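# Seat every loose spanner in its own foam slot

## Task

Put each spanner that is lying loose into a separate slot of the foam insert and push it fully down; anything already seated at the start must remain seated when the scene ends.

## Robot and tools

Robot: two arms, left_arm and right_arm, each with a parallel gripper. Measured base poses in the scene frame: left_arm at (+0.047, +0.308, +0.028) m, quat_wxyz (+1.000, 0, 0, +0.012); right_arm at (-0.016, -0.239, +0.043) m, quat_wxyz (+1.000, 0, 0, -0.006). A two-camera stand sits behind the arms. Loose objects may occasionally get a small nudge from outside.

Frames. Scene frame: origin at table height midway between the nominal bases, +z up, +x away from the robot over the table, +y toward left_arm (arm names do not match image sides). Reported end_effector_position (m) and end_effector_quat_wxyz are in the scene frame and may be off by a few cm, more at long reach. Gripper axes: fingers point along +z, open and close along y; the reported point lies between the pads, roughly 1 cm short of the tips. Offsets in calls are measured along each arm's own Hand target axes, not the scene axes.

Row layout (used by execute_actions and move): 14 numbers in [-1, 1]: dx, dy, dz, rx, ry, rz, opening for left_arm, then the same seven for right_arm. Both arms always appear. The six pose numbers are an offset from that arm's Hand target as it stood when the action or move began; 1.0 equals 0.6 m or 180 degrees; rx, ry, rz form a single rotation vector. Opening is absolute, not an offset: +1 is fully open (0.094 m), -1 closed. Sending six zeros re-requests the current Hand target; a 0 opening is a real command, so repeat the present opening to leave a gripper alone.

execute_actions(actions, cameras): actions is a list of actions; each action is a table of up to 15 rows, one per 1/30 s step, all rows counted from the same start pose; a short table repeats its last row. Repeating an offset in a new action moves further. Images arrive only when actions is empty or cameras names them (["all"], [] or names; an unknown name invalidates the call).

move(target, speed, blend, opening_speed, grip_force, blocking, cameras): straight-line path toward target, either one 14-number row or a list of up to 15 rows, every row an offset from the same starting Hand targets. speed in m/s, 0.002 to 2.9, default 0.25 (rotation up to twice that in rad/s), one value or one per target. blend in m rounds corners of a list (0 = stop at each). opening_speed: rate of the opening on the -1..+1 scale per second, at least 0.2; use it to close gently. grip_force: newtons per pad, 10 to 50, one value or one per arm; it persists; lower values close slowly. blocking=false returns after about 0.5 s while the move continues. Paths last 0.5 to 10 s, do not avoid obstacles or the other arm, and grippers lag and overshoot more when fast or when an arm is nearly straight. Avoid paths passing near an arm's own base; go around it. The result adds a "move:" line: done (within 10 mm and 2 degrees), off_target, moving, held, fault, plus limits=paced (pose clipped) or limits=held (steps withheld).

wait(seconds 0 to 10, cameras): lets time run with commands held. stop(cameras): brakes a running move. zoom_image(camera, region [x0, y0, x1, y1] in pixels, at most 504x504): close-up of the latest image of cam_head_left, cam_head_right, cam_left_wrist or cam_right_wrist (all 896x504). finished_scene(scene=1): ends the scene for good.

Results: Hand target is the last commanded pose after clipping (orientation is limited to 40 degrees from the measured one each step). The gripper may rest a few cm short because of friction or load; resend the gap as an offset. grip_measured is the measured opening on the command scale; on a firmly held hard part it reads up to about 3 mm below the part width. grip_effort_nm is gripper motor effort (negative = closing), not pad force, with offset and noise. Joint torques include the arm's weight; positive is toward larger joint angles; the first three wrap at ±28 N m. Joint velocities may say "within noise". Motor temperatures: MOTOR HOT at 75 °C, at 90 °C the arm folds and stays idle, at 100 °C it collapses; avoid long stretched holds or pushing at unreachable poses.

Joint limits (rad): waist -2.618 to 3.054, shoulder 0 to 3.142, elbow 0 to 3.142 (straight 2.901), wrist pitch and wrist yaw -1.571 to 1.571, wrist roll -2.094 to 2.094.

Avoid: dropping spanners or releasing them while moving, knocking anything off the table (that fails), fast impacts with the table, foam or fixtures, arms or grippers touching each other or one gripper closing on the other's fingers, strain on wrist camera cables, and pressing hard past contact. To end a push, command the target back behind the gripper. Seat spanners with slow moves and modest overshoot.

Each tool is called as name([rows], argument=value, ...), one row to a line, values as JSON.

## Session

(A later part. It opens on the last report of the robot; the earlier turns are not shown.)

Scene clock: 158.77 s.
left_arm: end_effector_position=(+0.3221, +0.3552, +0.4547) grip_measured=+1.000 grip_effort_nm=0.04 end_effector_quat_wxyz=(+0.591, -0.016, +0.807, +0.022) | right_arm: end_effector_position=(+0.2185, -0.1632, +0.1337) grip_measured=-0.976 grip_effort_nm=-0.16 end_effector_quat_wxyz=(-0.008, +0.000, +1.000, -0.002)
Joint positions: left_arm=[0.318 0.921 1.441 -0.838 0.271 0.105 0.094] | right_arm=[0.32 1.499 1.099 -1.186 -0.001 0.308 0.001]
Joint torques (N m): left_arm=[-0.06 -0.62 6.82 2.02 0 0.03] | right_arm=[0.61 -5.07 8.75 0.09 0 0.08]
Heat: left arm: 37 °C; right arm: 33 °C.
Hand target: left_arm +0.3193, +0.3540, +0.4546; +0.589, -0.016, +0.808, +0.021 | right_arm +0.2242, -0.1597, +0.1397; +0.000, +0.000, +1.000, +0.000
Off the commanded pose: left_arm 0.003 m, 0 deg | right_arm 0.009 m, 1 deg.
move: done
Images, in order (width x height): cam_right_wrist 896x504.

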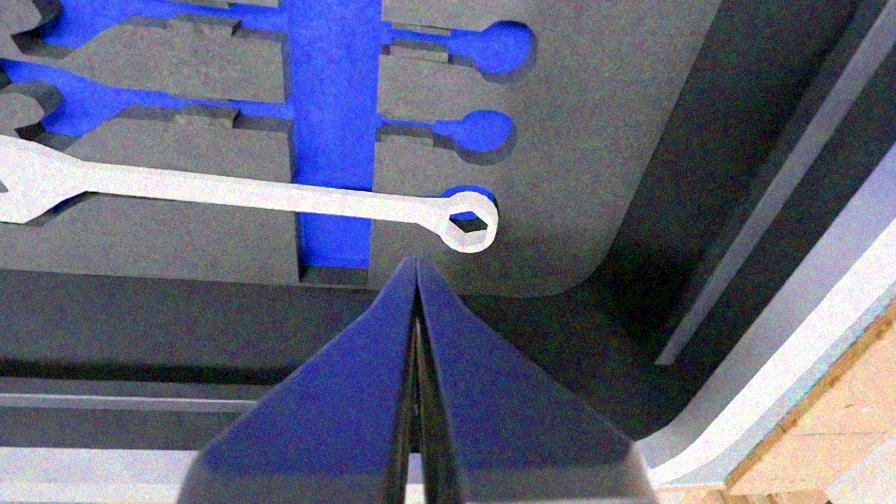

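move(target=[0,0,0,0,0,0,1, 0.0,0.2,-0.01,0,0,0,-0.98], speed=0.2, cameras=["cam_right_wrist"])

zoom_image(camera="cam_right_wrist", region=[330, 130, 530, 290])

zoom_image(camera="cam_right_wrist", region=[640, 130, 896, 310])

Scene clock: 160.60 s.
left_arm: end_effector_position=(+0.3221, +0.3552, +0.4547) grip_measured=+1.000 grip_effort_nm=0.04 end_effector_quat_wxyz=(+0.591, -0.016, +0.807, +0.022) | right_arm: end_effector_position=(+0.2183, -0.0431, +0.1398) grip_measured=-0.976 grip_effort_nm=-0.16 end_effector_quat_wxyz=(-0.008, -0.004, +1.000, -0.002)
Joint positions: left_arm=[0.318 0.921 1.441 -0.838 0.271 0.105 0.094] | right_arm=[0.701 1.718 1.351 -1.218 -0.008 0.682 0.001]
Joint torques (N m): left_arm=[-0.03 -0.55 6.78 2.04 0.02 0.01] | right_arm=[0.09 -7.12 9.06 0.05 0.06 0.11]
Heat: left arm: 37 °C; right arm: 33 °C.
Hand target: left_arm +0.3193, +0.3540, +0.4546; +0.589, -0.016, +0.808, +0.021 | right_arm +0.2241, -0.0397, +0.1456; +0.000, +0.000, +1.000, +0.000
Off the commanded pose: left_arm 0.003 m, 0 deg | right_arm 0.009 m, 1 deg.
move: done
Images, in order (width x height): cam_right_wrist 896x504.

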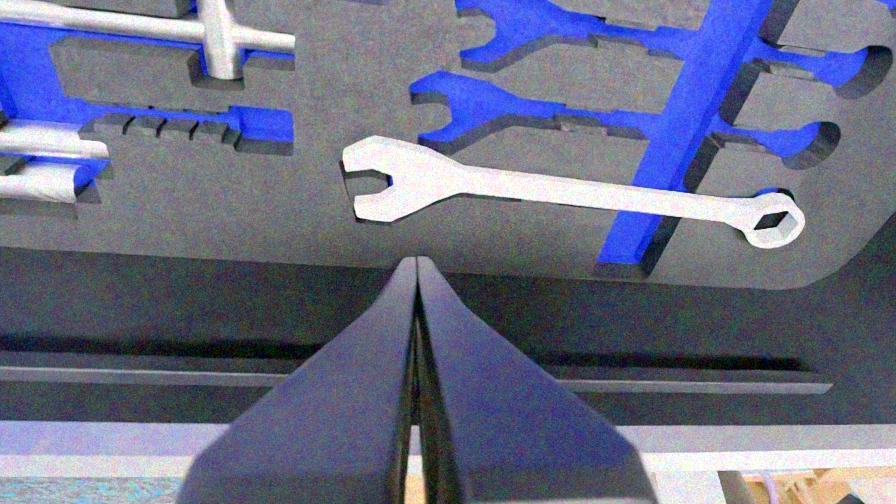

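Scaled by 2.520 from the camera's 896x504 image, which has a finer 1280x720 frame.

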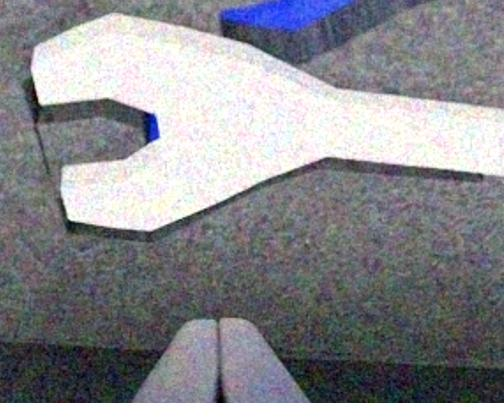

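Scaled by 1.969 from the camera's 896x504 image, which has a finer 1280x720 frame.

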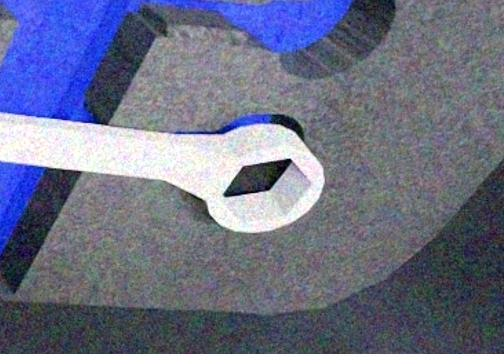

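move([
  [0,0,0,0,0,0,1, 0.026,-0.2122,0.0,0,0,0,-0.98],
  [0,0,0,0,0,0,1, 0.026,-0.2122,0.0677,0,0,0,-0.98],
], speed=0.15, cameras=["cam_right_wrist"])

zoom_image(camera="cam_right_wrist", region=[340, 160, 560, 380])

Scene clock: 164.70 s.
left_arm: end_effector_position=(+0.3221, +0.3552, +0.4547) grip_measured=+1.000 grip_effort_nm=0.04 end_effector_quat_wxyz=(+0.591, -0.016, +0.807, +0.022) | right_arm: end_effector_position=(+0.2075, -0.1654, +0.1082) grip_measured=-0.976 grip_effort_nm=-0.16 end_effector_quat_wxyz=(-0.001, -0.001, +1.000, +0.001)
Joint positions: left_arm=[0.318 0.921 1.441 -0.838 0.271 0.105 0.094] | right_arm=[0.324 1.464 0.964 -1.072 -0.003 0.311 0.001]
Joint torques (N m): left_arm=[0.09 -0.53 6.94 2.09 -0.02 0] | right_arm=[-0.59 -4.86 5.16 0.39 0.02 -0.09]
Heat: left arm: 37 °C; right arm: 33 °C.
Hand target: left_arm +0.3193, +0.3540, +0.4546; +0.589, -0.016, +0.808, +0.021 | right_arm +0.2086, -0.1671, +0.1051; +0.000, +0.000, +1.000, +0.000
Off the commanded pose: left_arm 0.003 m, 0 deg | right_arm 0.004 m, 0 deg.
move: done
Images, in order (width x height): cam_right_wrist 896x504.

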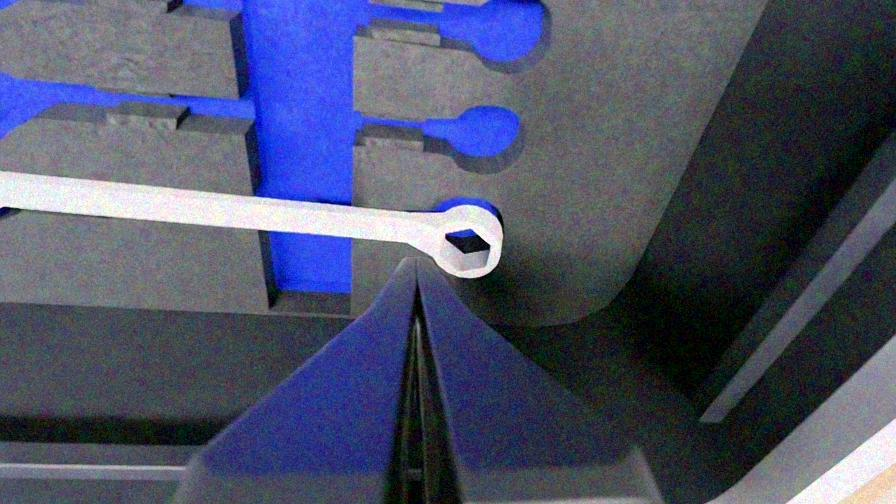

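Scaled by 2.291 from the camera's 896x504 image, which has a finer 1280x720 frame.

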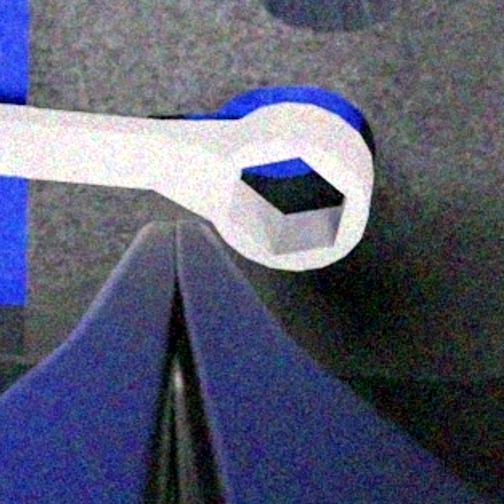

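move([
  [0,0,0,0,0,0,1, -0.01,0.0,0.0,0,0,0,-0.98],
  [0,0,0,0,0,0,1, -0.01,0.0,0.03,0,0,0,-0.98],
], speed=0.06, cameras=["cam_right_wrist"])

zoom_image(camera="cam_right_wrist", region=[340, 160, 560, 380])

Scene clock: 166.70 s.
left_arm: end_effector_position=(+0.3221, +0.3552, +0.4547) grip_measured=+1.000 grip_effort_nm=0.04 end_effector_quat_wxyz=(+0.591, -0.016, +0.807, +0.022) | right_arm: end_effector_position=(+0.2136, -0.1649, +0.0903) grip_measured=-0.976 grip_effort_nm=-0.16 end_effector_quat_wxyz=(-0.001, -0.002, +1.000, +0.001)
Joint positions: left_arm=[0.318 0.921 1.441 -0.838 0.271 0.105 0.094] | right_arm=[0.318 1.509 0.93 -0.994 -0.003 0.304 0.001]
Joint torques (N m): left_arm=[-0.01 -0.47 6.86 2.05 0.01 0] | right_arm=[-0.69 -5.11 4.97 0.4 0.02 -0.06]
Heat: left arm: 37 °C; right arm: 33 °C.
Hand target: left_arm +0.3193, +0.3540, +0.4546; +0.589, -0.016, +0.808, +0.021 | right_arm +0.2145, -0.1671, +0.0870; +0.000, +0.000, +1.000, +0.000
Off the commanded pose: left_arm 0.003 m, 0 deg | right_arm 0.004 m, 0 deg.
move: done
Images, in order (width x height): cam_right_wrist 896x504.

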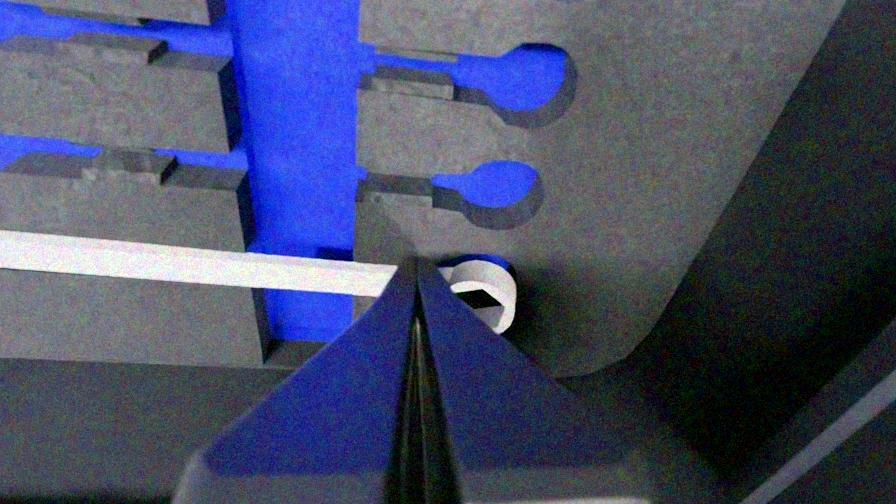

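Scaled by 2.291 from the camera's 896x504 image, which has a finer 1280x720 frame.

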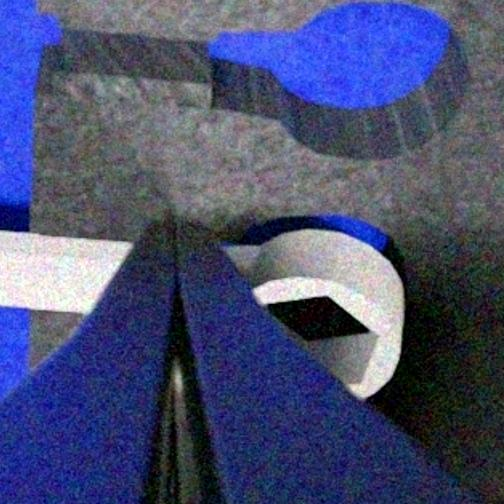

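move(target=[0,0,0,0,0,0,1, 0.0,0.0,0.015,0,0,0,-0.98], speed=0.04)

Scene clock: 167.53 s.
left_arm: end_effector_position=(+0.3221, +0.3552, +0.4547) grip_measured=+1.000 grip_effort_nm=0.04 end_effector_quat_wxyz=(+0.591, -0.016, +0.807, +0.022) | right_arm: end_effector_position=(+0.2154, -0.1644, +0.0857) grip_measured=-0.976 grip_effort_nm=-0.16 end_effector_quat_wxyz=(+0.003, -0.002, +1.000, +0.002)
Joint positions: left_arm=[0.318 0.921 1.441 -0.838 0.271 0.105 0.094] | right_arm=[0.318 1.514 0.915 -0.965 -0.003 0.304 0.001]
Joint torques (N m): left_arm=[0.05 -0.47 6.74 2.05 0.01 0.01] | right_arm=[-0.72 -4.46 4.05 0.52 0.02 -0.07]
Heat: left arm: 37 °C; right arm: 33 °C.
Hand target: left_arm +0.3193, +0.3540, +0.4546; +0.589, -0.016, +0.808, +0.021 | right_arm +0.2146, -0.1671, +0.0780; +0.000, +0.000, +1.000, +0.000
Off the commanded pose: left_arm 0.003 m, 0 deg | right_arm 0.008 m, 0 deg.
move: done

move(target=[0,0,0,0,0,0,1, 0.0,0.0,0.01,0,0,0,-0.98], speed=0.04, cameras=["cam_right_wrist"])

zoom_image(camera="cam_right_wrist", region=[340, 160, 560, 380])

Scene clock: 168.40 s.
left_arm: end_effector_position=(+0.3221, +0.3552, +0.4547) grip_measured=+1.000 grip_effort_nm=0.04 end_effector_quat_wxyz=(+0.591, -0.016, +0.807, +0.022) | right_arm: end_effector_position=(+0.2153, -0.1644, +0.0844) grip_measured=-0.976 grip_effort_nm=-0.16 end_effector_quat_wxyz=(+0.004, -0.002, +1.000, +0.003)
Joint positions: left_arm=[0.318 0.921 1.441 -0.838 0.271 0.105 0.094] | right_arm=[0.318 1.514 0.909 -0.958 -0.003 0.304 0.001]
Joint torques (N m): left_arm=[0.08 -0.62 6.86 2.01 0.02 0.03] | right_arm=[-0.69 -3.71 3.14 0.73 0.02 -0.08]
Heat: left arm: 37 °C; right arm: 33 °C.
Hand target: left_arm +0.3193, +0.3540, +0.4546; +0.589, -0.016, +0.808, +0.021 | right_arm +0.2145, -0.1671, +0.0720; +0.000, +0.000, +1.000, +0.000
Off the commanded pose: left_arm 0.003 m, 0 deg | right_arm 0.013 m, 1 deg.
move: off_target (right_arm)
Images, in order (width x height): cam_right_wrist 896x504.

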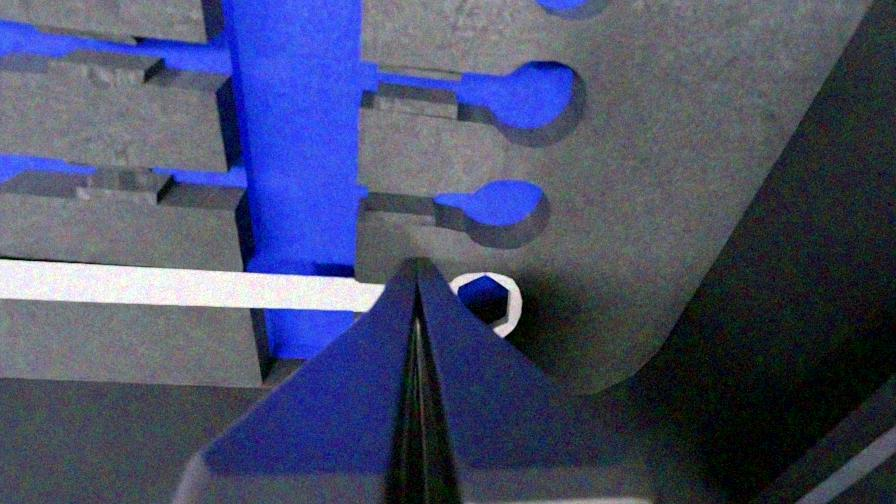

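Scaled by 2.291 from the camera's 896x504 image, which has a finer 1280x720 frame.

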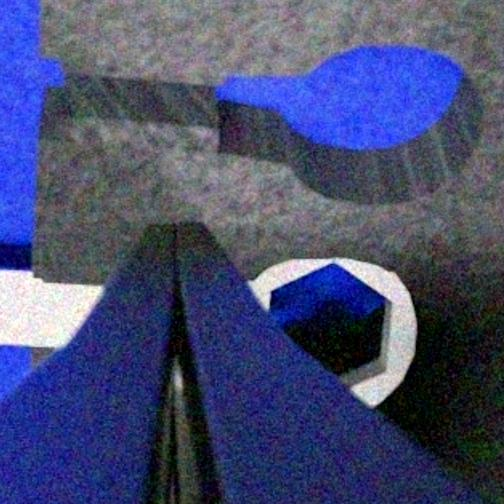

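move([
  [0,0,0,0,0,0,1, 0.0,0.0,-0.05,0,0,0,-0.98],
  [0,0,0,0,0,0,1, -0.02,0.06,-0.12,0,0,0,-0.98],
], speed=0.1, blend=0.01, cameras=["cam_right_wrist"])

zoom_image(camera="cam_right_wrist", region=[100, 100, 400, 300])

zoom_image(camera="cam_right_wrist", region=[380, 100, 680, 300])

Scene clock: 170.10 s.
left_arm: end_effector_position=(+0.3221, +0.3552, +0.4547) grip_measured=+1.000 grip_effort_nm=0.04 end_effector_quat_wxyz=(+0.591, -0.016, +0.807, +0.022) | right_arm: end_effector_position=(+0.2212, -0.1345, +0.1383) grip_measured=-0.976 grip_effort_nm=-0.16 end_effector_quat_wxyz=(-0.007, -0.001, +1.000, -0.002)
Joint positions: left_arm=[0.318 0.921 1.441 -0.838 0.271 0.105 0.094] | right_arm=[0.421 1.545 1.16 -1.201 -0.003 0.408 0.001]
Joint torques (N m): left_arm=[0.05 -0.57 6.82 2.04 0.03 0.01] | right_arm=[0.51 -5.52 8.79 0.08 0.02 0.08]
Heat: left arm: 37 °C; right arm: 33 °C.
Hand target: left_arm +0.3193, +0.3540, +0.4546; +0.589, -0.016, +0.808, +0.021 | right_arm +0.2265, -0.1311, +0.1440; +0.000, +0.000, +1.000, +0.000
Off the commanded pose: left_arm 0.003 m, 0 deg | right_arm 0.009 m, 1 deg.
move: done
Images, in order (width x height): cam_right_wrist 896x504.

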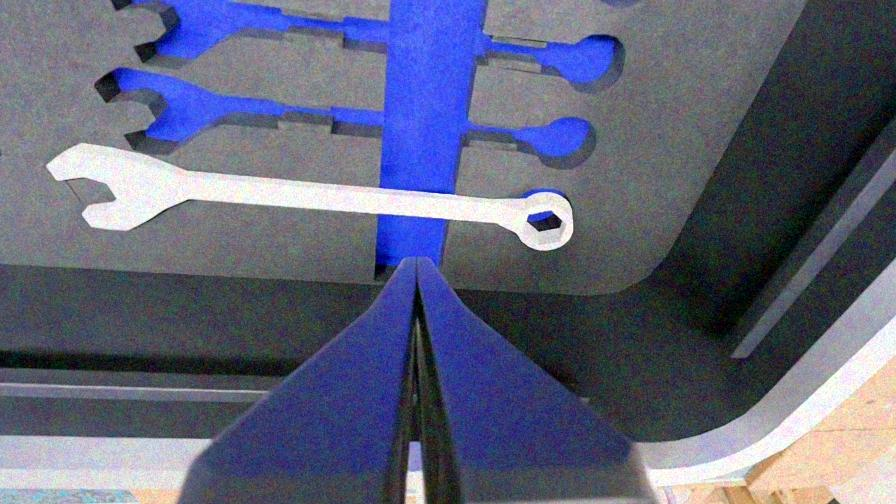

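Scaled by 1.680 from the camera's 896x504 image, which has a finer 1280x720 frame.

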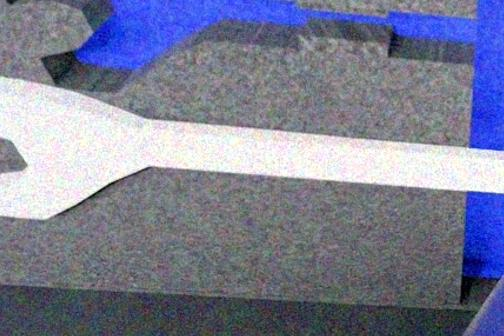

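Scaled by 1.680 from the camera's 896x504 image, which has a finer 1280x720 frame.

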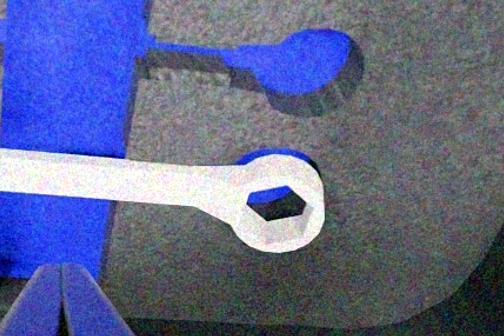

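move(target=[0,0,0,0,0,0,1, 0.01,0.15,0.03,0,0,0,-0.98], speed=0.2, cameras=["cam_right_wrist"])

zoom_image(camera="cam_right_wrist", region=[300, 130, 500, 290])

Scene clock: 171.57 s.
left_arm: end_effector_position=(+0.3221, +0.3552, +0.4547) grip_measured=+1.000 grip_effort_nm=0.04 end_effector_quat_wxyz=(+0.591, -0.016, +0.807, +0.022) | right_arm: end_effector_position=(+0.2113, -0.0478, +0.1202) grip_measured=-0.976 grip_effort_nm=-0.16 end_effector_quat_wxyz=(-0.015, -0.003, +1.000, -0.007)
Joint positions: left_arm=[0.318 0.921 1.441 -0.838 0.271 0.105 0.094] | right_arm=[0.703 1.716 1.269 -1.157 -0.008 0.686 0.001]
Joint torques (N m): left_arm=[-0.06 -0.54 6.94 2.03 0.03 0.04] | right_arm=[0.25 -7.16 8.91 0.21 0.08 0.1]
Heat: left arm: 37 °C; right arm: 33 °C.
Hand target: left_arm +0.3193, +0.3540, +0.4546; +0.589, -0.016, +0.808, +0.021 | right_arm +0.2204, -0.0411, +0.1260; +0.000, +0.000, +1.000, +0.000
Off the commanded pose: left_arm 0.003 m, 0 deg | right_arm 0.013 m, 2 deg.
move: off_target (right_arm)
Images, in order (width x height): cam_right_wrist 896x504.

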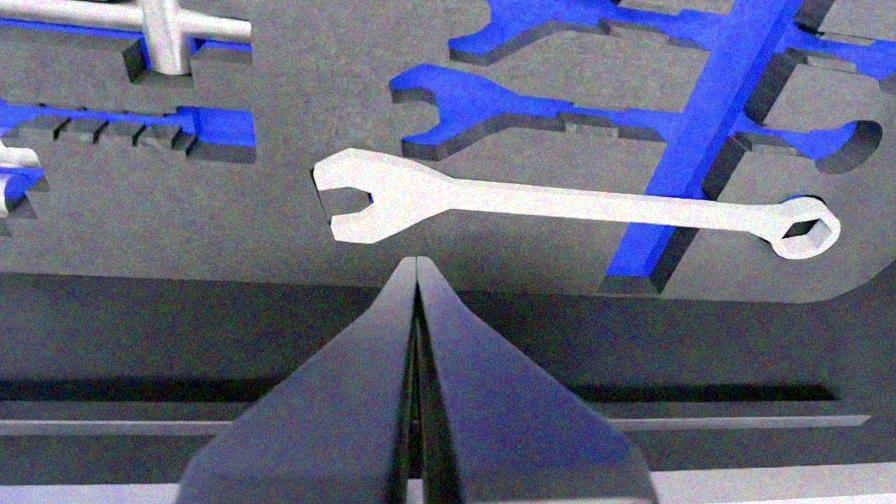

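Scaled by 2.520 from the camera's 896x504 image, which has a finer 1280x720 frame.

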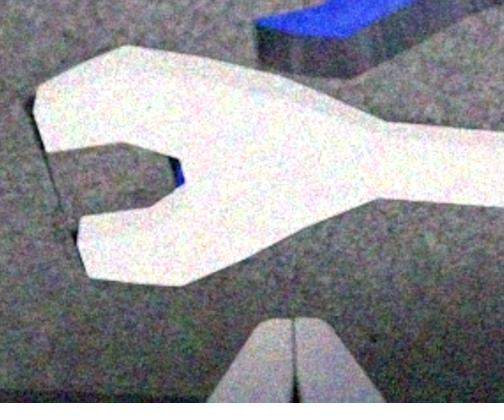

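move(target=[0,0,0,0,0,0,1, 0.005,0.0,0.0467,0,0,0,-0.98], speed=0.08, cameras=["cam_right_wrist"])

zoom_image(camera="cam_right_wrist", region=[240, 130, 540, 370])

Scene clock: 173.07 s.
left_arm: end_effector_position=(+0.3221, +0.3552, +0.4547) grip_measured=+1.000 grip_effort_nm=0.04 end_effector_quat_wxyz=(+0.591, -0.016, +0.807, +0.022) | right_arm: end_effector_position=(+0.2184, -0.0419, +0.1020) grip_measured=-0.976 grip_effort_nm=-0.16 end_effector_quat_wxyz=(-0.002, +0.001, +1.000, +0.004)
Joint positions: left_arm=[0.318 0.921 1.441 -0.838 0.271 0.105 0.094] | right_arm=[0.703 1.735 1.217 -1.051 -0.008 0.693 0.001]
Joint torques (N m): left_arm=[0.12 -0.51 6.86 2.02 0.04 0.03] | right_arm=[0.85 -7.36 5.12 0.32 0.07 0.08]
Heat: left arm: 37 °C; right arm: 33 °C.
Hand target: left_arm +0.3193, +0.3540, +0.4546; +0.589, -0.016, +0.808, +0.021 | right_arm +0.2174, -0.0411, +0.0980; +0.000, +0.000, +1.000, +0.000
Off the commanded pose: left_arm 0.003 m, 0 deg | right_arm 0.004 m, 1 deg.
move: done
Images, in order (width x height): cam_right_wrist 896x504.

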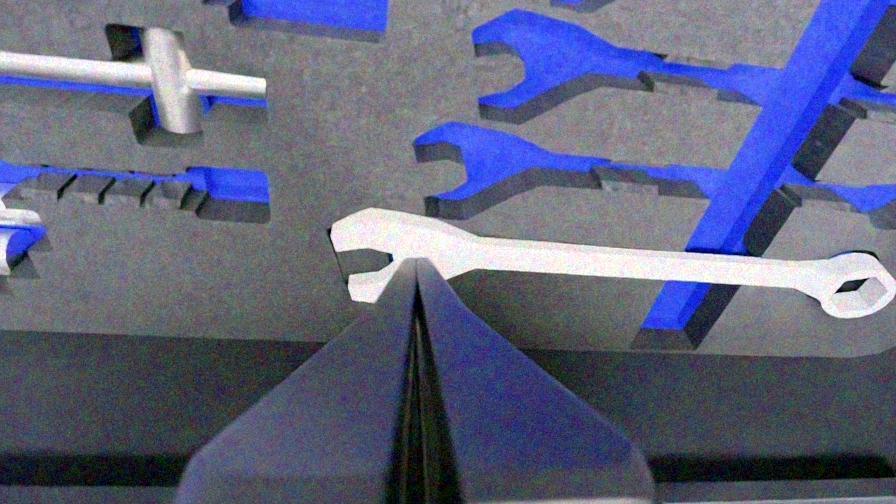

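Scaled by 1.680 from the camera's 896x504 image, which has a finer 1280x720 frame.

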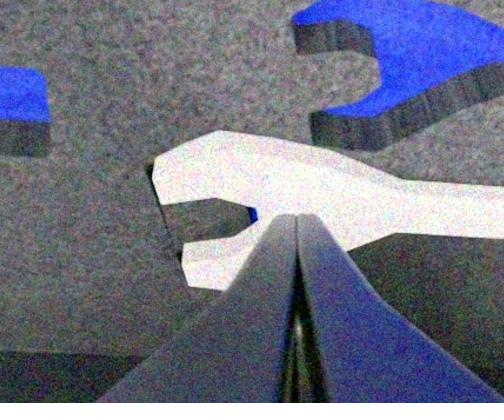

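move(target=[0,0,0,0,0,0,1, 0.0,0.0,0.0167,0,0,0,-0.98], speed=0.05)

move(target=[0,0,0,0,0,0,1, 0.0,0.0,0.0133,0,0,0,-0.98], speed=0.04, cameras=["cam_right_wrist"])

zoom_image(camera="cam_right_wrist", region=[240, 130, 540, 370])

Scene clock: 174.03 s.
left_arm: end_effector_position=(+0.3221, +0.3552, +0.4547) grip_measured=+1.000 grip_effort_nm=0.04 end_effector_quat_wxyz=(+0.591, -0.016, +0.807, +0.022) | right_arm: end_effector_position=(+0.2181, -0.0422, +0.0933) grip_measured=-0.976 grip_effort_nm=-0.16 end_effector_quat_wxyz=(-0.002, +0.001, +1.000, +0.004)
Joint positions: left_arm=[0.318 0.921 1.441 -0.838 0.271 0.105 0.094] | right_arm=[0.703 1.744 1.192 -1.018 -0.008 0.693 0.001]
Joint torques (N m): left_arm=[-0.03 -0.59 6.8 2.01 0 0.05] | right_arm=[0.9 -7.13 4.89 0.43 0.07 0.07]
Heat: left arm: 37 °C; right arm: 33 °C.
Hand target: left_arm +0.3193, +0.3540, +0.4546; +0.589, -0.016, +0.808, +0.021 | right_arm +0.2174, -0.0410, +0.0880; +0.000, +0.000, +1.000, +0.000
Off the commanded pose: left_arm 0.003 m, 0 deg | right_arm 0.006 m, 1 deg.
move: done

Scene clock: 174.87 s.
left_arm: end_effector_position=(+0.3221, +0.3552, +0.4547) grip_measured=+1.000 grip_effort_nm=0.04 end_effector_quat_wxyz=(+0.591, -0.016, +0.807, +0.022) | right_arm: end_effector_position=(+0.2184, -0.0419, +0.0852) grip_measured=-0.976 grip_effort_nm=-0.16 end_effector_quat_wxyz=(-0.002, +0.001, +1.000, +0.004)
Joint positions: left_arm=[0.318 0.921 1.441 -0.838 0.271 0.105 0.094] | right_arm=[0.703 1.755 1.171 -0.985 -0.008 0.693 0.001]
Joint torques (N m): left_arm=[-0.12 -0.36 6.74 2.02 -0.02 0] | right_arm=[0.88 -7.23 4.81 0.44 0.07 0.06]
Heat: left arm: 37 °C; right arm: 33 °C.
Hand target: left_arm +0.3193, +0.3540, +0.4546; +0.589, -0.016, +0.808, +0.021 | right_arm +0.2174, -0.0410, +0.0800; +0.000, +0.000, +1.000, +0.000
Off the commanded pose: left_arm 0.003 m, 0 deg | right_arm 0.005 m, 1 deg.
move: done
Images, in order (width x height): cam_right_wrist 896x504.

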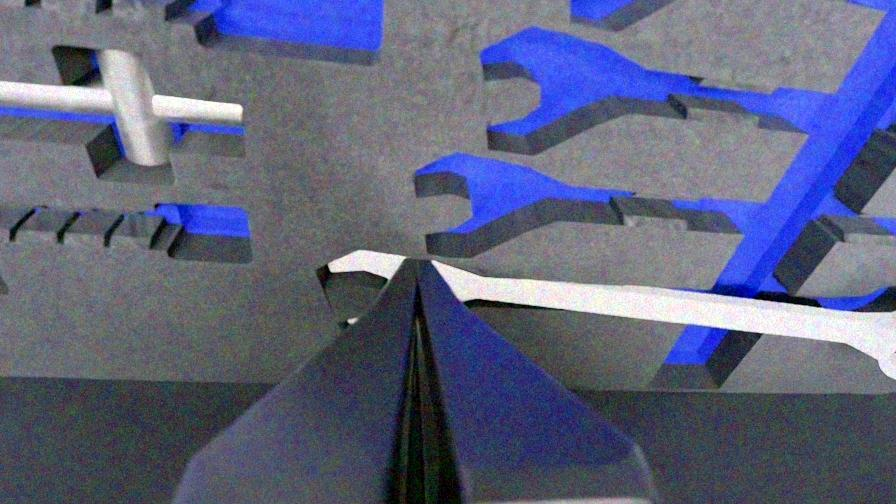

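Scaled by 1.680 from the camera's 896x504 image, which has a finer 1280x720 frame.

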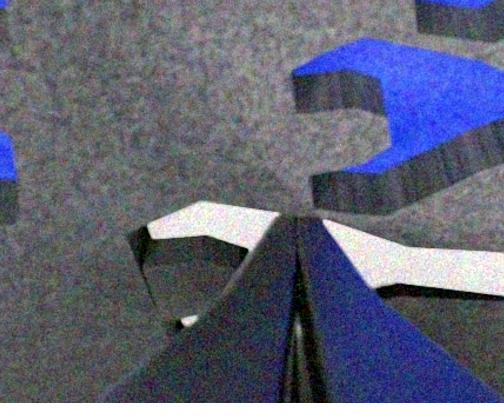

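move(target=[0,0,0,0,0,0,1, 0.0,0.0,0.0117,0,0,0,-0.98], speed=0.04, cameras=["cam_right_wrist"])

zoom_image(camera="cam_right_wrist", region=[240, 130, 540, 370])

Scene clock: 175.73 s.
left_arm: end_effector_position=(+0.3221, +0.3552, +0.4547) grip_measured=+1.000 grip_effort_nm=0.04 end_effector_quat_wxyz=(+0.591, -0.016, +0.807, +0.022) | right_arm: end_effector_position=(+0.2190, -0.0414, +0.0836) grip_measured=-0.976 grip_effort_nm=-0.16 end_effector_quat_wxyz=(+0.000, +0.001, +1.000, +0.005)
Joint positions: left_arm=[0.318 0.921 1.441 -0.838 0.271 0.105 0.094] | right_arm=[0.703 1.755 1.164 -0.973 -0.008 0.693 0.001]
Joint torques (N m): left_arm=[-0.03 -0.49 6.9 2.04 0.03 0.04] | right_arm=[0.88 -6.41 3.82 0.62 0.07 0.06]
Heat: left arm: 37 °C; right arm: 33 °C.
Hand target: left_arm +0.3193, +0.3540, +0.4546; +0.589, -0.016, +0.808, +0.021 | right_arm +0.2174, -0.0411, +0.0729; +0.000, +0.000, +1.000, +0.000
Off the commanded pose: left_arm 0.003 m, 0 deg | right_arm 0.011 m, 1 deg.
move: off_target (right_arm)
Images, in order (width x height): cam_right_wrist 896x504.

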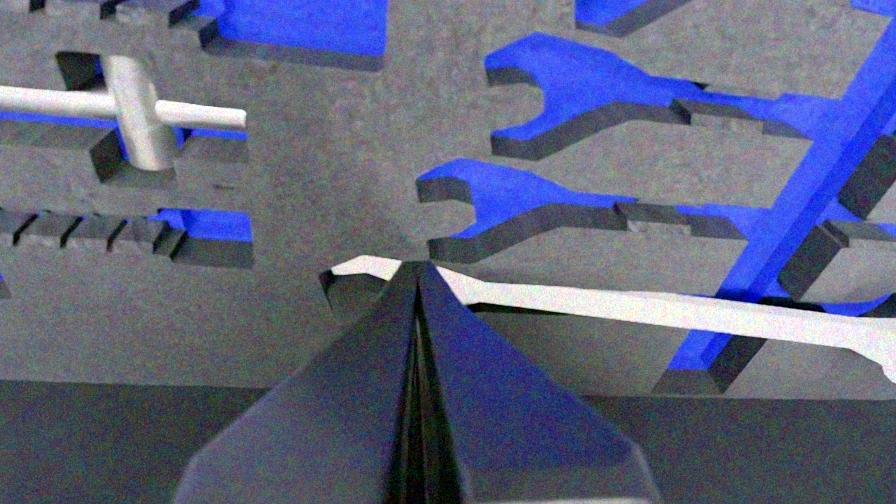

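Scaled by 1.680 from the camera's 896x504 image, which has a finer 1280x720 frame.

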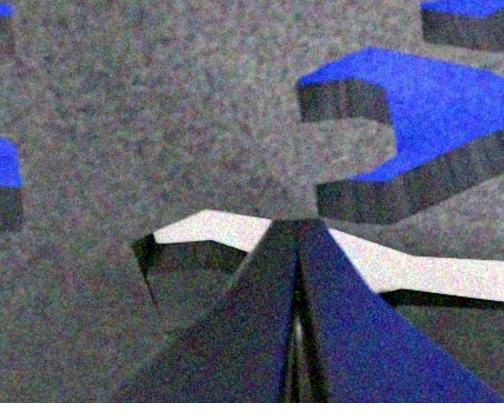

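move([
  [0,0,0,0,0,0,1, 0.0,0.0,-0.04,0,0,0,-0.98],
  [0,0,0,0,0,0,1, -0.01,0.0,-0.10,0,0,0,-0.98],
], speed=0.1, blend=0.01, cameras=["cam_right_wrist"])

zoom_image(camera="cam_right_wrist", region=[290, 100, 590, 300])

zoom_image(camera="cam_right_wrist", region=[596, 100, 896, 300])

Scene clock: 188.83 s.
left_arm: end_effector_position=(+0.3221, +0.3552, +0.4547) grip_measured=+1.000 grip_effort_nm=0.04 end_effector_quat_wxyz=(+0.591, -0.016, +0.807, +0.022) | right_arm: end_effector_position=(+0.2164, -0.0435, +0.1192) grip_measured=-0.976 grip_effort_nm=-0.16 end_effector_quat_wxyz=(-0.019, +0.000, +1.000, -0.010)
Joint positions: left_arm=[0.318 0.921 1.441 -0.838 0.271 0.105 0.094] | right_arm=[0.703 1.751 1.305 -1.168 -0.008 0.692 0.001]
Joint torques (N m): left_arm=[-0.01 -0.39 6.76 2.01 0.02 0.05] | right_arm=[-0.28 -10.25 8.55 0 0.07 -0.06]
Heat: left arm: 37 °C; right arm: 32 °C.
Hand target: left_arm +0.3193, +0.3540, +0.4546; +0.589, -0.016, +0.808, +0.021 | right_arm +0.2234, -0.0410, +0.1330; +0.000, -0.001, +1.000, +0.000
Off the commanded pose: left_arm 0.003 m, 0 deg | right_arm 0.016 m, 2 deg.
move: off_target (right_arm)
Images, in order (width x height): cam_right_wrist 896x504.

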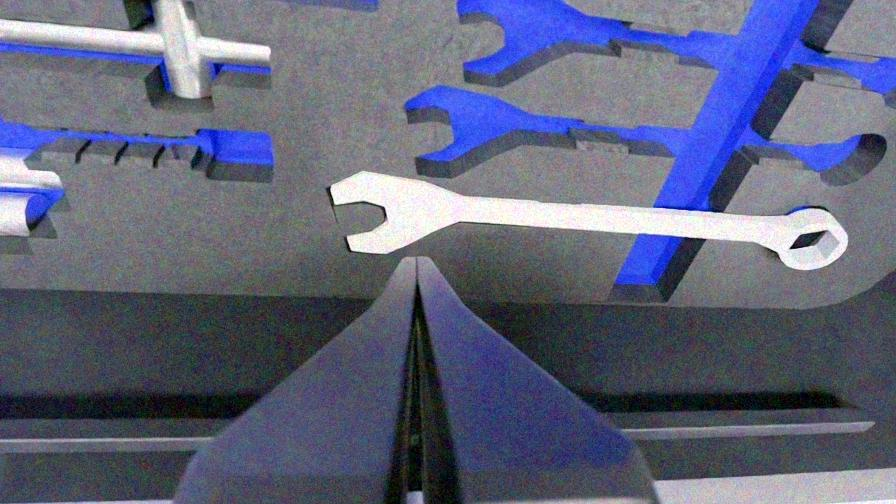

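Scaled by 1.680 from the camera's 896x504 image, which has a finer 1280x720 frame.

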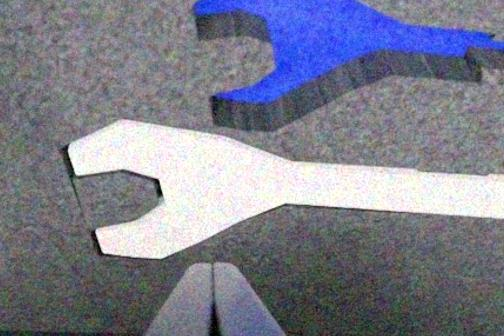

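Scaled by 1.680 from the camera's 896x504 image, which has a finer 1280x720 frame.

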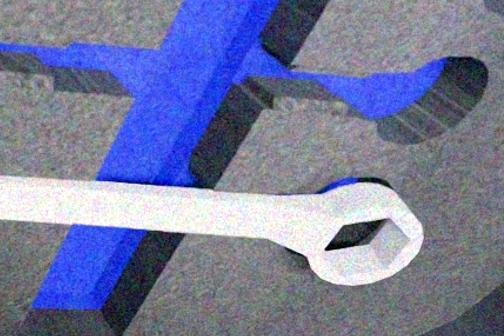

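move([
  [0,0,0,0,0,0,1, 0.01,-0.065,0.0,0,0,0,-0.98],
  [0,0,0,0,0,0,1, 0.01,-0.065,0.055,0,0,0,-0.98],
], speed=0.1, cameras=["cam_right_wrist"])

zoom_image(camera="cam_right_wrist", region=[290, 130, 590, 330])

Scene clock: 191.27 s.
left_arm: end_effector_position=(+0.3221, +0.3552, +0.4547) grip_measured=+1.000 grip_effort_nm=0.04 end_effector_quat_wxyz=(+0.591, -0.016, +0.807, +0.022) | right_arm: end_effector_position=(+0.2162, -0.0776, +0.1036) grip_measured=-0.976 grip_effort_nm=-0.16 end_effector_quat_wxyz=(-0.002, -0.001, +1.000, +0.003)
Joint positions: left_arm=[0.318 0.921 1.441 -0.838 0.271 0.105 0.094] | right_arm=[0.612 1.648 1.125 -1.048 -0.007 0.599 0.001]
Joint torques (N m): left_arm=[-0.12 -0.31 6.68 2.01 -0.03 0.03] | right_arm=[-0.54 -6.65 5.03 0.34 0.05 -0.05]
Heat: left arm: 37 °C; right arm: 33 °C.
Hand target: left_arm +0.3193, +0.3540, +0.4546; +0.589, -0.016, +0.808, +0.021 | right_arm +0.2175, -0.0801, +0.1000; +0.000, +0.000, +1.000, +0.000
Off the commanded pose: left_arm 0.003 m, 0 deg | right_arm 0.005 m, 0 deg.
move: done
Images, in order (width x height): cam_right_wrist 896x504.

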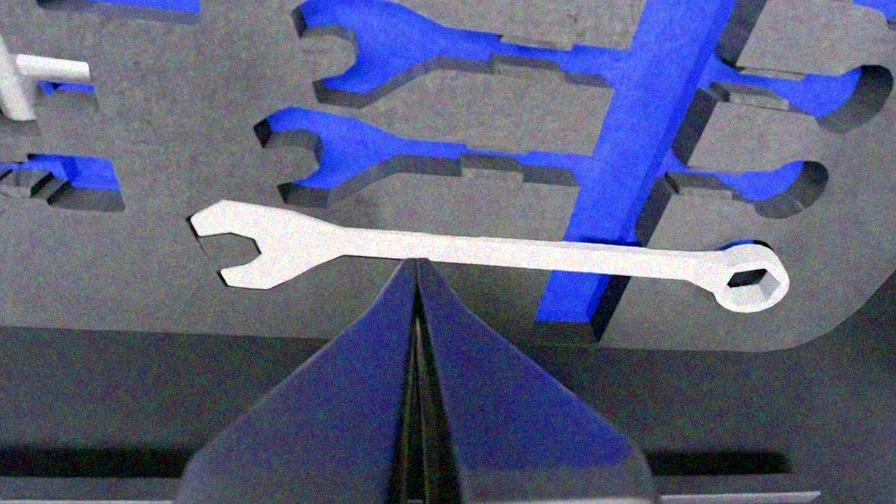

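Scaled by 1.680 from the camera's 896x504 image, which has a finer 1280x720 frame.

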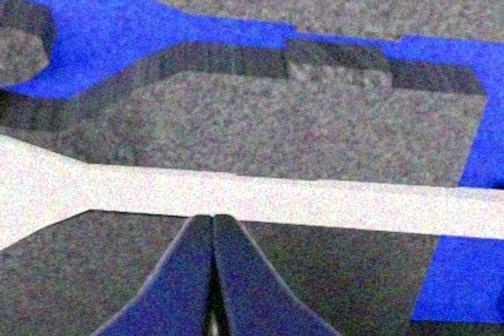

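zoom_image(camera="cam_right_wrist", region=[400, 200, 560, 290])

zoom_image(camera="cam_right_wrist", region=[560, 210, 800, 340])

zoom_image(camera="cam_right_wrist", region=[180, 180, 360, 310])

Scaled by 3.150 from the camera's 896x504 image, which has a finer 1280x720 frame.

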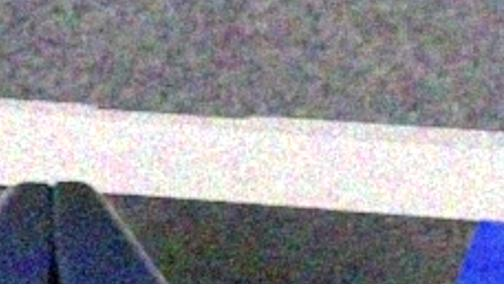

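Scaled by 2.100 from the camera's 896x504 image, which has a finer 1280x720 frame.

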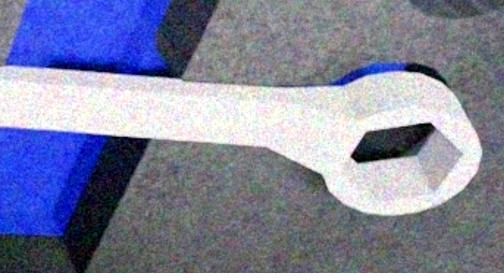

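Scaled by 2.800 from the camera's 896x504 image, which has a finer 1280x720 frame.

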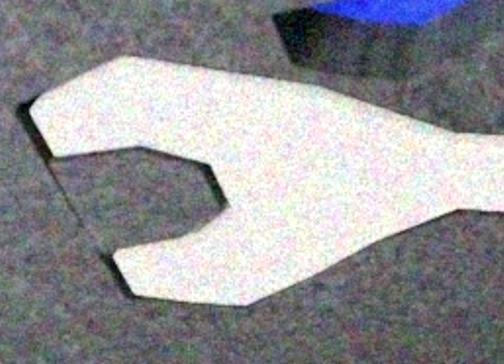

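move([
  [0,0,0,0,0,0,1, 0.0,-0.0165,0.0,0,0,0,-0.98],
  [0,0,0,0,0,0,1, 0.0,-0.0165,0.025,0,0,0,-0.98],
], speed=0.06)

move(target=[0,0,0,0,0,0,1, 0.0,0,0.015,0,0,0,-0.98], speed=0.04, cameras=["cam_right_wrist"])

zoom_image(camera="cam_right_wrist", region=[290, 180, 590, 380])

Scene clock: 194.53 s.
left_arm: end_effector_position=(+0.3221, +0.3552, +0.4547) grip_measured=+1.000 grip_effort_nm=0.04 end_effector_quat_wxyz=(+0.591, -0.016, +0.807, +0.022) | right_arm: end_effector_position=(+0.2159, -0.0870, +0.0883) grip_measured=-0.976 grip_effort_nm=-0.16 end_effector_quat_wxyz=(-0.003, -0.002, +1.000, +0.003)
Joint positions: left_arm=[0.318 0.921 1.441 -0.838 0.271 0.105 0.094] | right_arm=[0.584 1.648 1.061 -0.986 -0.007 0.57 0.001]
Joint torques (N m): left_arm=[0.06 -0.54 6.87 2.03 0.01 0] | right_arm=[-0.73 -6.57 4.86 0.35 0.05 -0.07]
Heat: left arm: 37 °C; right arm: 32 °C.
Hand target: left_arm +0.3193, +0.3540, +0.4546; +0.589, -0.016, +0.808, +0.021 | right_arm +0.2175, -0.0900, +0.0849; +0.000, +0.000, +1.000, +0.000
Off the commanded pose: left_arm 0.003 m, 0 deg | right_arm 0.005 m, 0 deg.
move: done

Scene clock: 195.23 s.
left_arm: end_effector_position=(+0.3221, +0.3552, +0.4547) grip_measured=+1.000 grip_effort_nm=0.04 end_effector_quat_wxyz=(+0.591, -0.016, +0.807, +0.022) | right_arm: end_effector_position=(+0.2168, -0.0864, +0.0860) grip_measured=-0.976 grip_effort_nm=-0.16 end_effector_quat_wxyz=(+0.000, -0.002, +1.000, +0.005)
Joint positions: left_arm=[0.318 0.921 1.441 -0.838 0.271 0.105 0.094] | right_arm=[0.584 1.648 1.052 -0.969 -0.007 0.569 0.001]
Joint torques (N m): left_arm=[-0.17 -0.44 6.97 2.04 0 0.04] | right_arm=[-0.72 -5.57 3.64 0.61 0.07 -0.07]
Heat: left arm: 37 °C; right arm: 32 °C.
Hand target: left_arm +0.3193, +0.3540, +0.4546; +0.589, -0.016, +0.808, +0.021 | right_arm +0.2175, -0.0900, +0.0760; +0.000, +0.000, +1.000, +0.000
Off the commanded pose: left_arm 0.003 m, 0 deg | right_arm 0.011 m, 1 deg.
move: off_target (right_arm)
Images, in order (width x height): cam_right_wrist 896x504.

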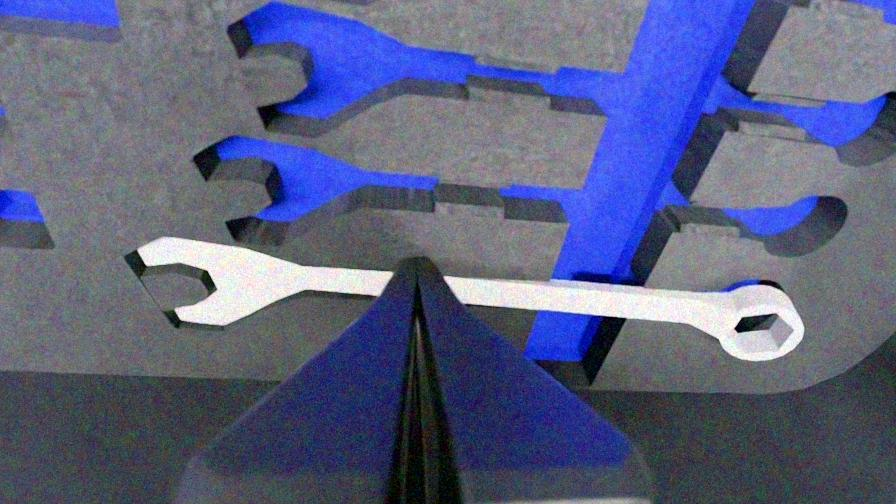

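Scaled by 1.680 from the camera's 896x504 image, which has a finer 1280x720 frame.

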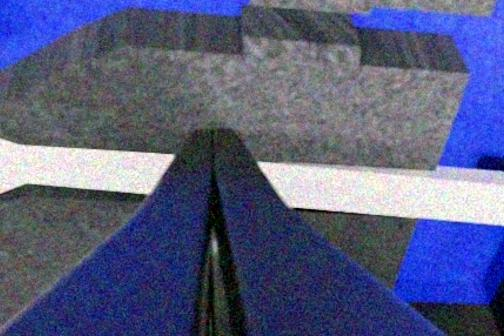

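move([
  [0,0,0,0,0,0,1, 0.005,-0.0,-0.04,0,0,0,-0.98],
  [0,0,0,0,0,0,1, 0.005,-0.067,-0.04,0,0,0,-0.98],
  [0,0,0,0,0,0,1, 0.005,-0.067,-0.012,0,0,0,-0.98],
], speed=0.08, cameras=["cam_right_wrist"])

zoom_image(camera="cam_right_wrist", region=[290, 180, 590, 380])

Scene clock: 198.23 s.
left_arm: end_effector_position=(+0.3221, +0.3552, +0.4547) grip_measured=+1.000 grip_effort_nm=0.04 end_effector_quat_wxyz=(+0.591, -0.016, +0.807, +0.022) | right_arm: end_effector_position=(+0.2107, -0.1292, +0.0865) grip_measured=-0.976 grip_effort_nm=-0.16 end_effector_quat_wxyz=(-0.010, -0.001, +1.000, -0.002)
Joint positions: left_arm=[0.318 0.921 1.441 -0.838 0.271 0.105 0.094] | right_arm=[0.455 1.573 0.975 -0.993 -0.006 0.442 0.001]
Joint torques (N m): left_arm=[-0.06 -0.57 6.93 2.02 0.05 0.04] | right_arm=[-0.51 -6.23 4.42 0.55 0.06 -0.07]
Heat: left arm: 37 °C; right arm: 32 °C.
Hand target: left_arm +0.3193, +0.3540, +0.4546; +0.589, -0.016, +0.808, +0.021 | right_arm +0.2145, -0.1301, +0.0831; +0.000, +0.000, +1.000, +0.000
Off the commanded pose: left_arm 0.003 m, 0 deg | right_arm 0.005 m, 1 deg.
move: done
Images, in order (width x height): cam_right_wrist 896x504.

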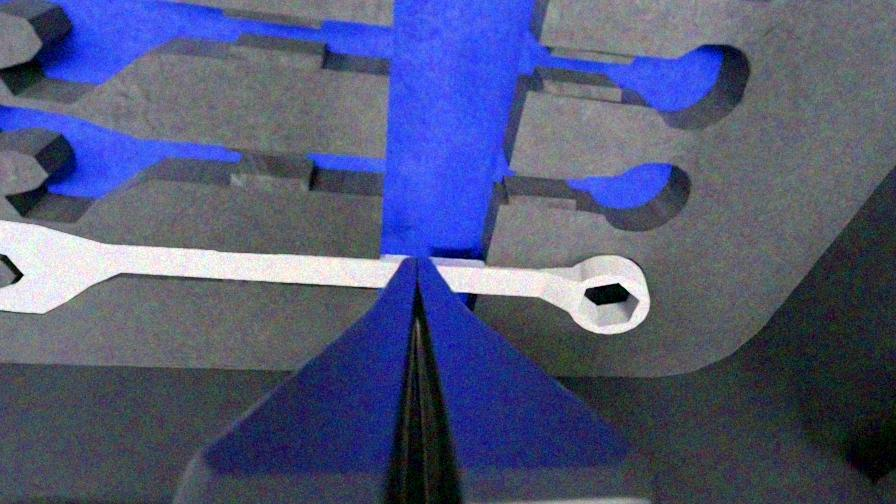

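Scaled by 1.680 from the camera's 896x504 image, which has a finer 1280x720 frame.

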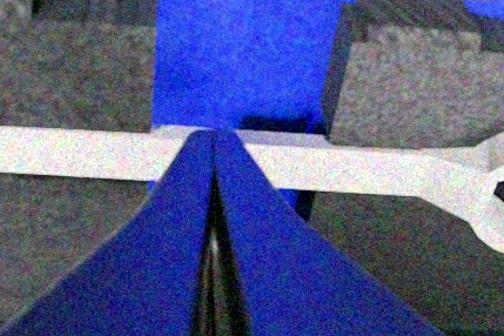

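move(target=[0,0,0,0,0,0,1, 0.0,0,0.02,0,0,0,-0.98], speed=0.04, cameras=["cam_right_wrist"])

zoom_image(camera="cam_right_wrist", region=[290, 180, 590, 380])

Scene clock: 199.17 s.
left_arm: end_effector_position=(+0.3221, +0.3552, +0.4547) grip_measured=+1.000 grip_effort_nm=0.04 end_effector_quat_wxyz=(+0.591, -0.016, +0.807, +0.022) | right_arm: end_effector_position=(+0.2109, -0.1291, +0.0804) grip_measured=-0.976 grip_effort_nm=-0.16 end_effector_quat_wxyz=(-0.006, -0.001, +1.000, +0.000)
Joint positions: left_arm=[0.318 0.921 1.441 -0.838 0.271 0.105 0.094] | right_arm=[0.455 1.573 0.949 -0.958 -0.006 0.442 0.001]
Joint torques (N m): left_arm=[0.03 -0.57 6.69 2.03 0.02 0.02] | right_arm=[-0.54 -4.71 3.79 0.74 0.05 -0.08]
Heat: left arm: 37 °C; right arm: 32 °C.
Hand target: left_arm +0.3193, +0.3540, +0.4546; +0.589, -0.016, +0.808, +0.021 | right_arm +0.2144, -0.1301, +0.0711; +0.000, +0.000, +1.000, +0.000
Off the commanded pose: left_arm 0.003 m, 0 deg | right_arm 0.010 m, 1 deg.
move: done
Images, in order (width x height): cam_right_wrist 896x504.

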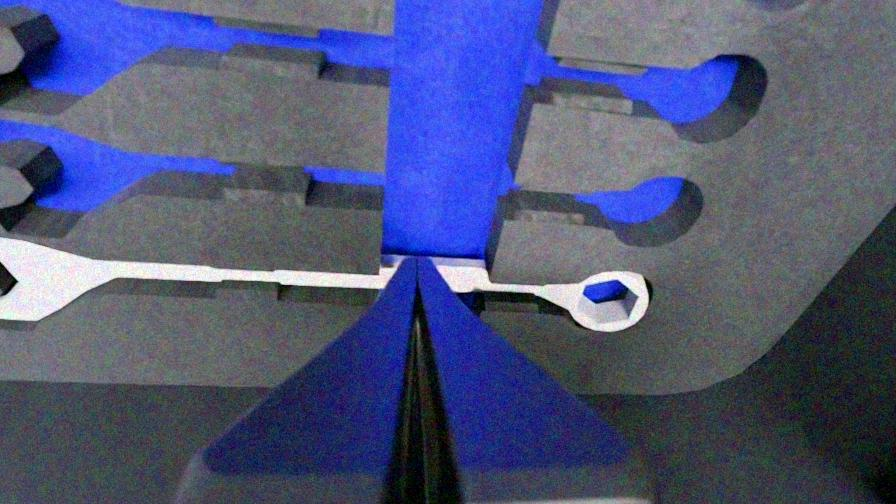

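Scaled by 1.680 from the camera's 896x504 image, which has a finer 1280x720 frame.

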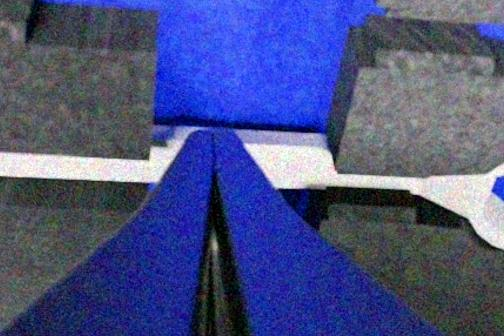

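move(target=[0,0,0,0,0,0,1, 0.0,0,0.012,0,0,0,-0.98], speed=0.04, cameras=["cam_right_wrist"])

zoom_image(camera="cam_right_wrist", region=[290, 180, 590, 380])

Scene clock: 207.23 s.
left_arm: end_effector_position=(+0.3221, +0.3552, +0.4547) grip_measured=+1.000 grip_effort_nm=0.04 end_effector_quat_wxyz=(+0.591, -0.016, +0.807, +0.022) | right_arm: end_effector_position=(+0.2108, -0.1291, +0.0785) grip_measured=-0.976 grip_effort_nm=-0.16 end_effector_quat_wxyz=(-0.004, -0.001, +1.000, +0.001)
Joint positions: left_arm=[0.318 0.921 1.441 -0.838 0.271 0.105 0.094] | right_arm=[0.455 1.573 0.941 -0.947 -0.006 0.442 0.001]
Joint torques (N m): left_arm=[-0.13 -0.73 6.91 2.04 -0.01 0.05] | right_arm=[-0.55 -3.74 2.89 0.95 0.05 -0.08]
Heat: left arm: 38 °C; right arm: 32 °C.
Hand target: left_arm +0.3193, +0.3540, +0.4546; +0.589, -0.016, +0.808, +0.021 | right_arm +0.2144, -0.1301, +0.0640; +0.000, +0.000, +1.000, +0.000
Off the commanded pose: left_arm 0.003 m, 0 deg | right_arm 0.015 m, 1 deg.
move: off_target (right_arm)
Images, in order (width x height): cam_right_wrist 896x504.

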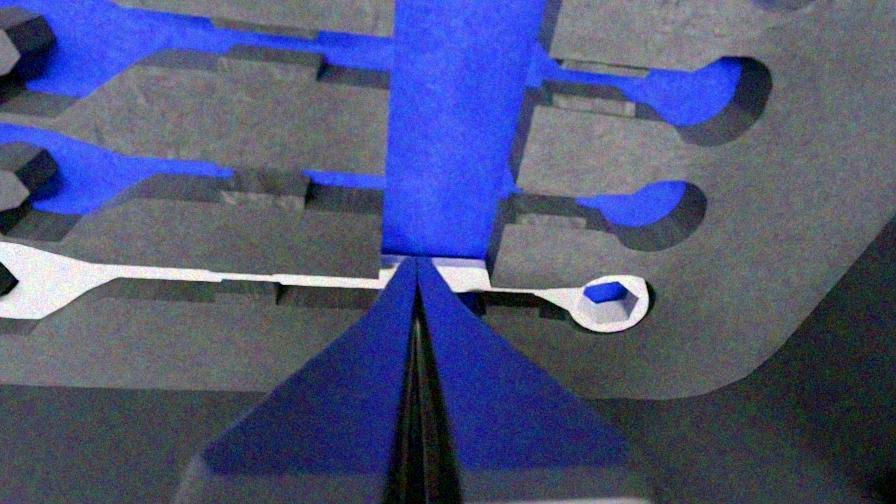

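Scaled by 1.680 from the camera's 896x504 image, which has a finer 1280x720 frame.

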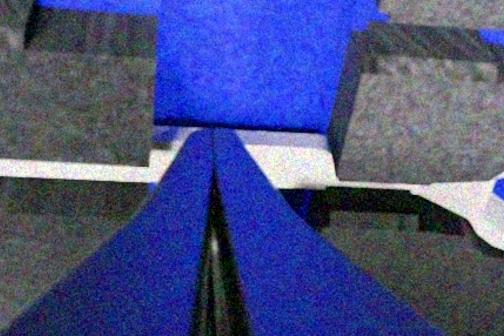

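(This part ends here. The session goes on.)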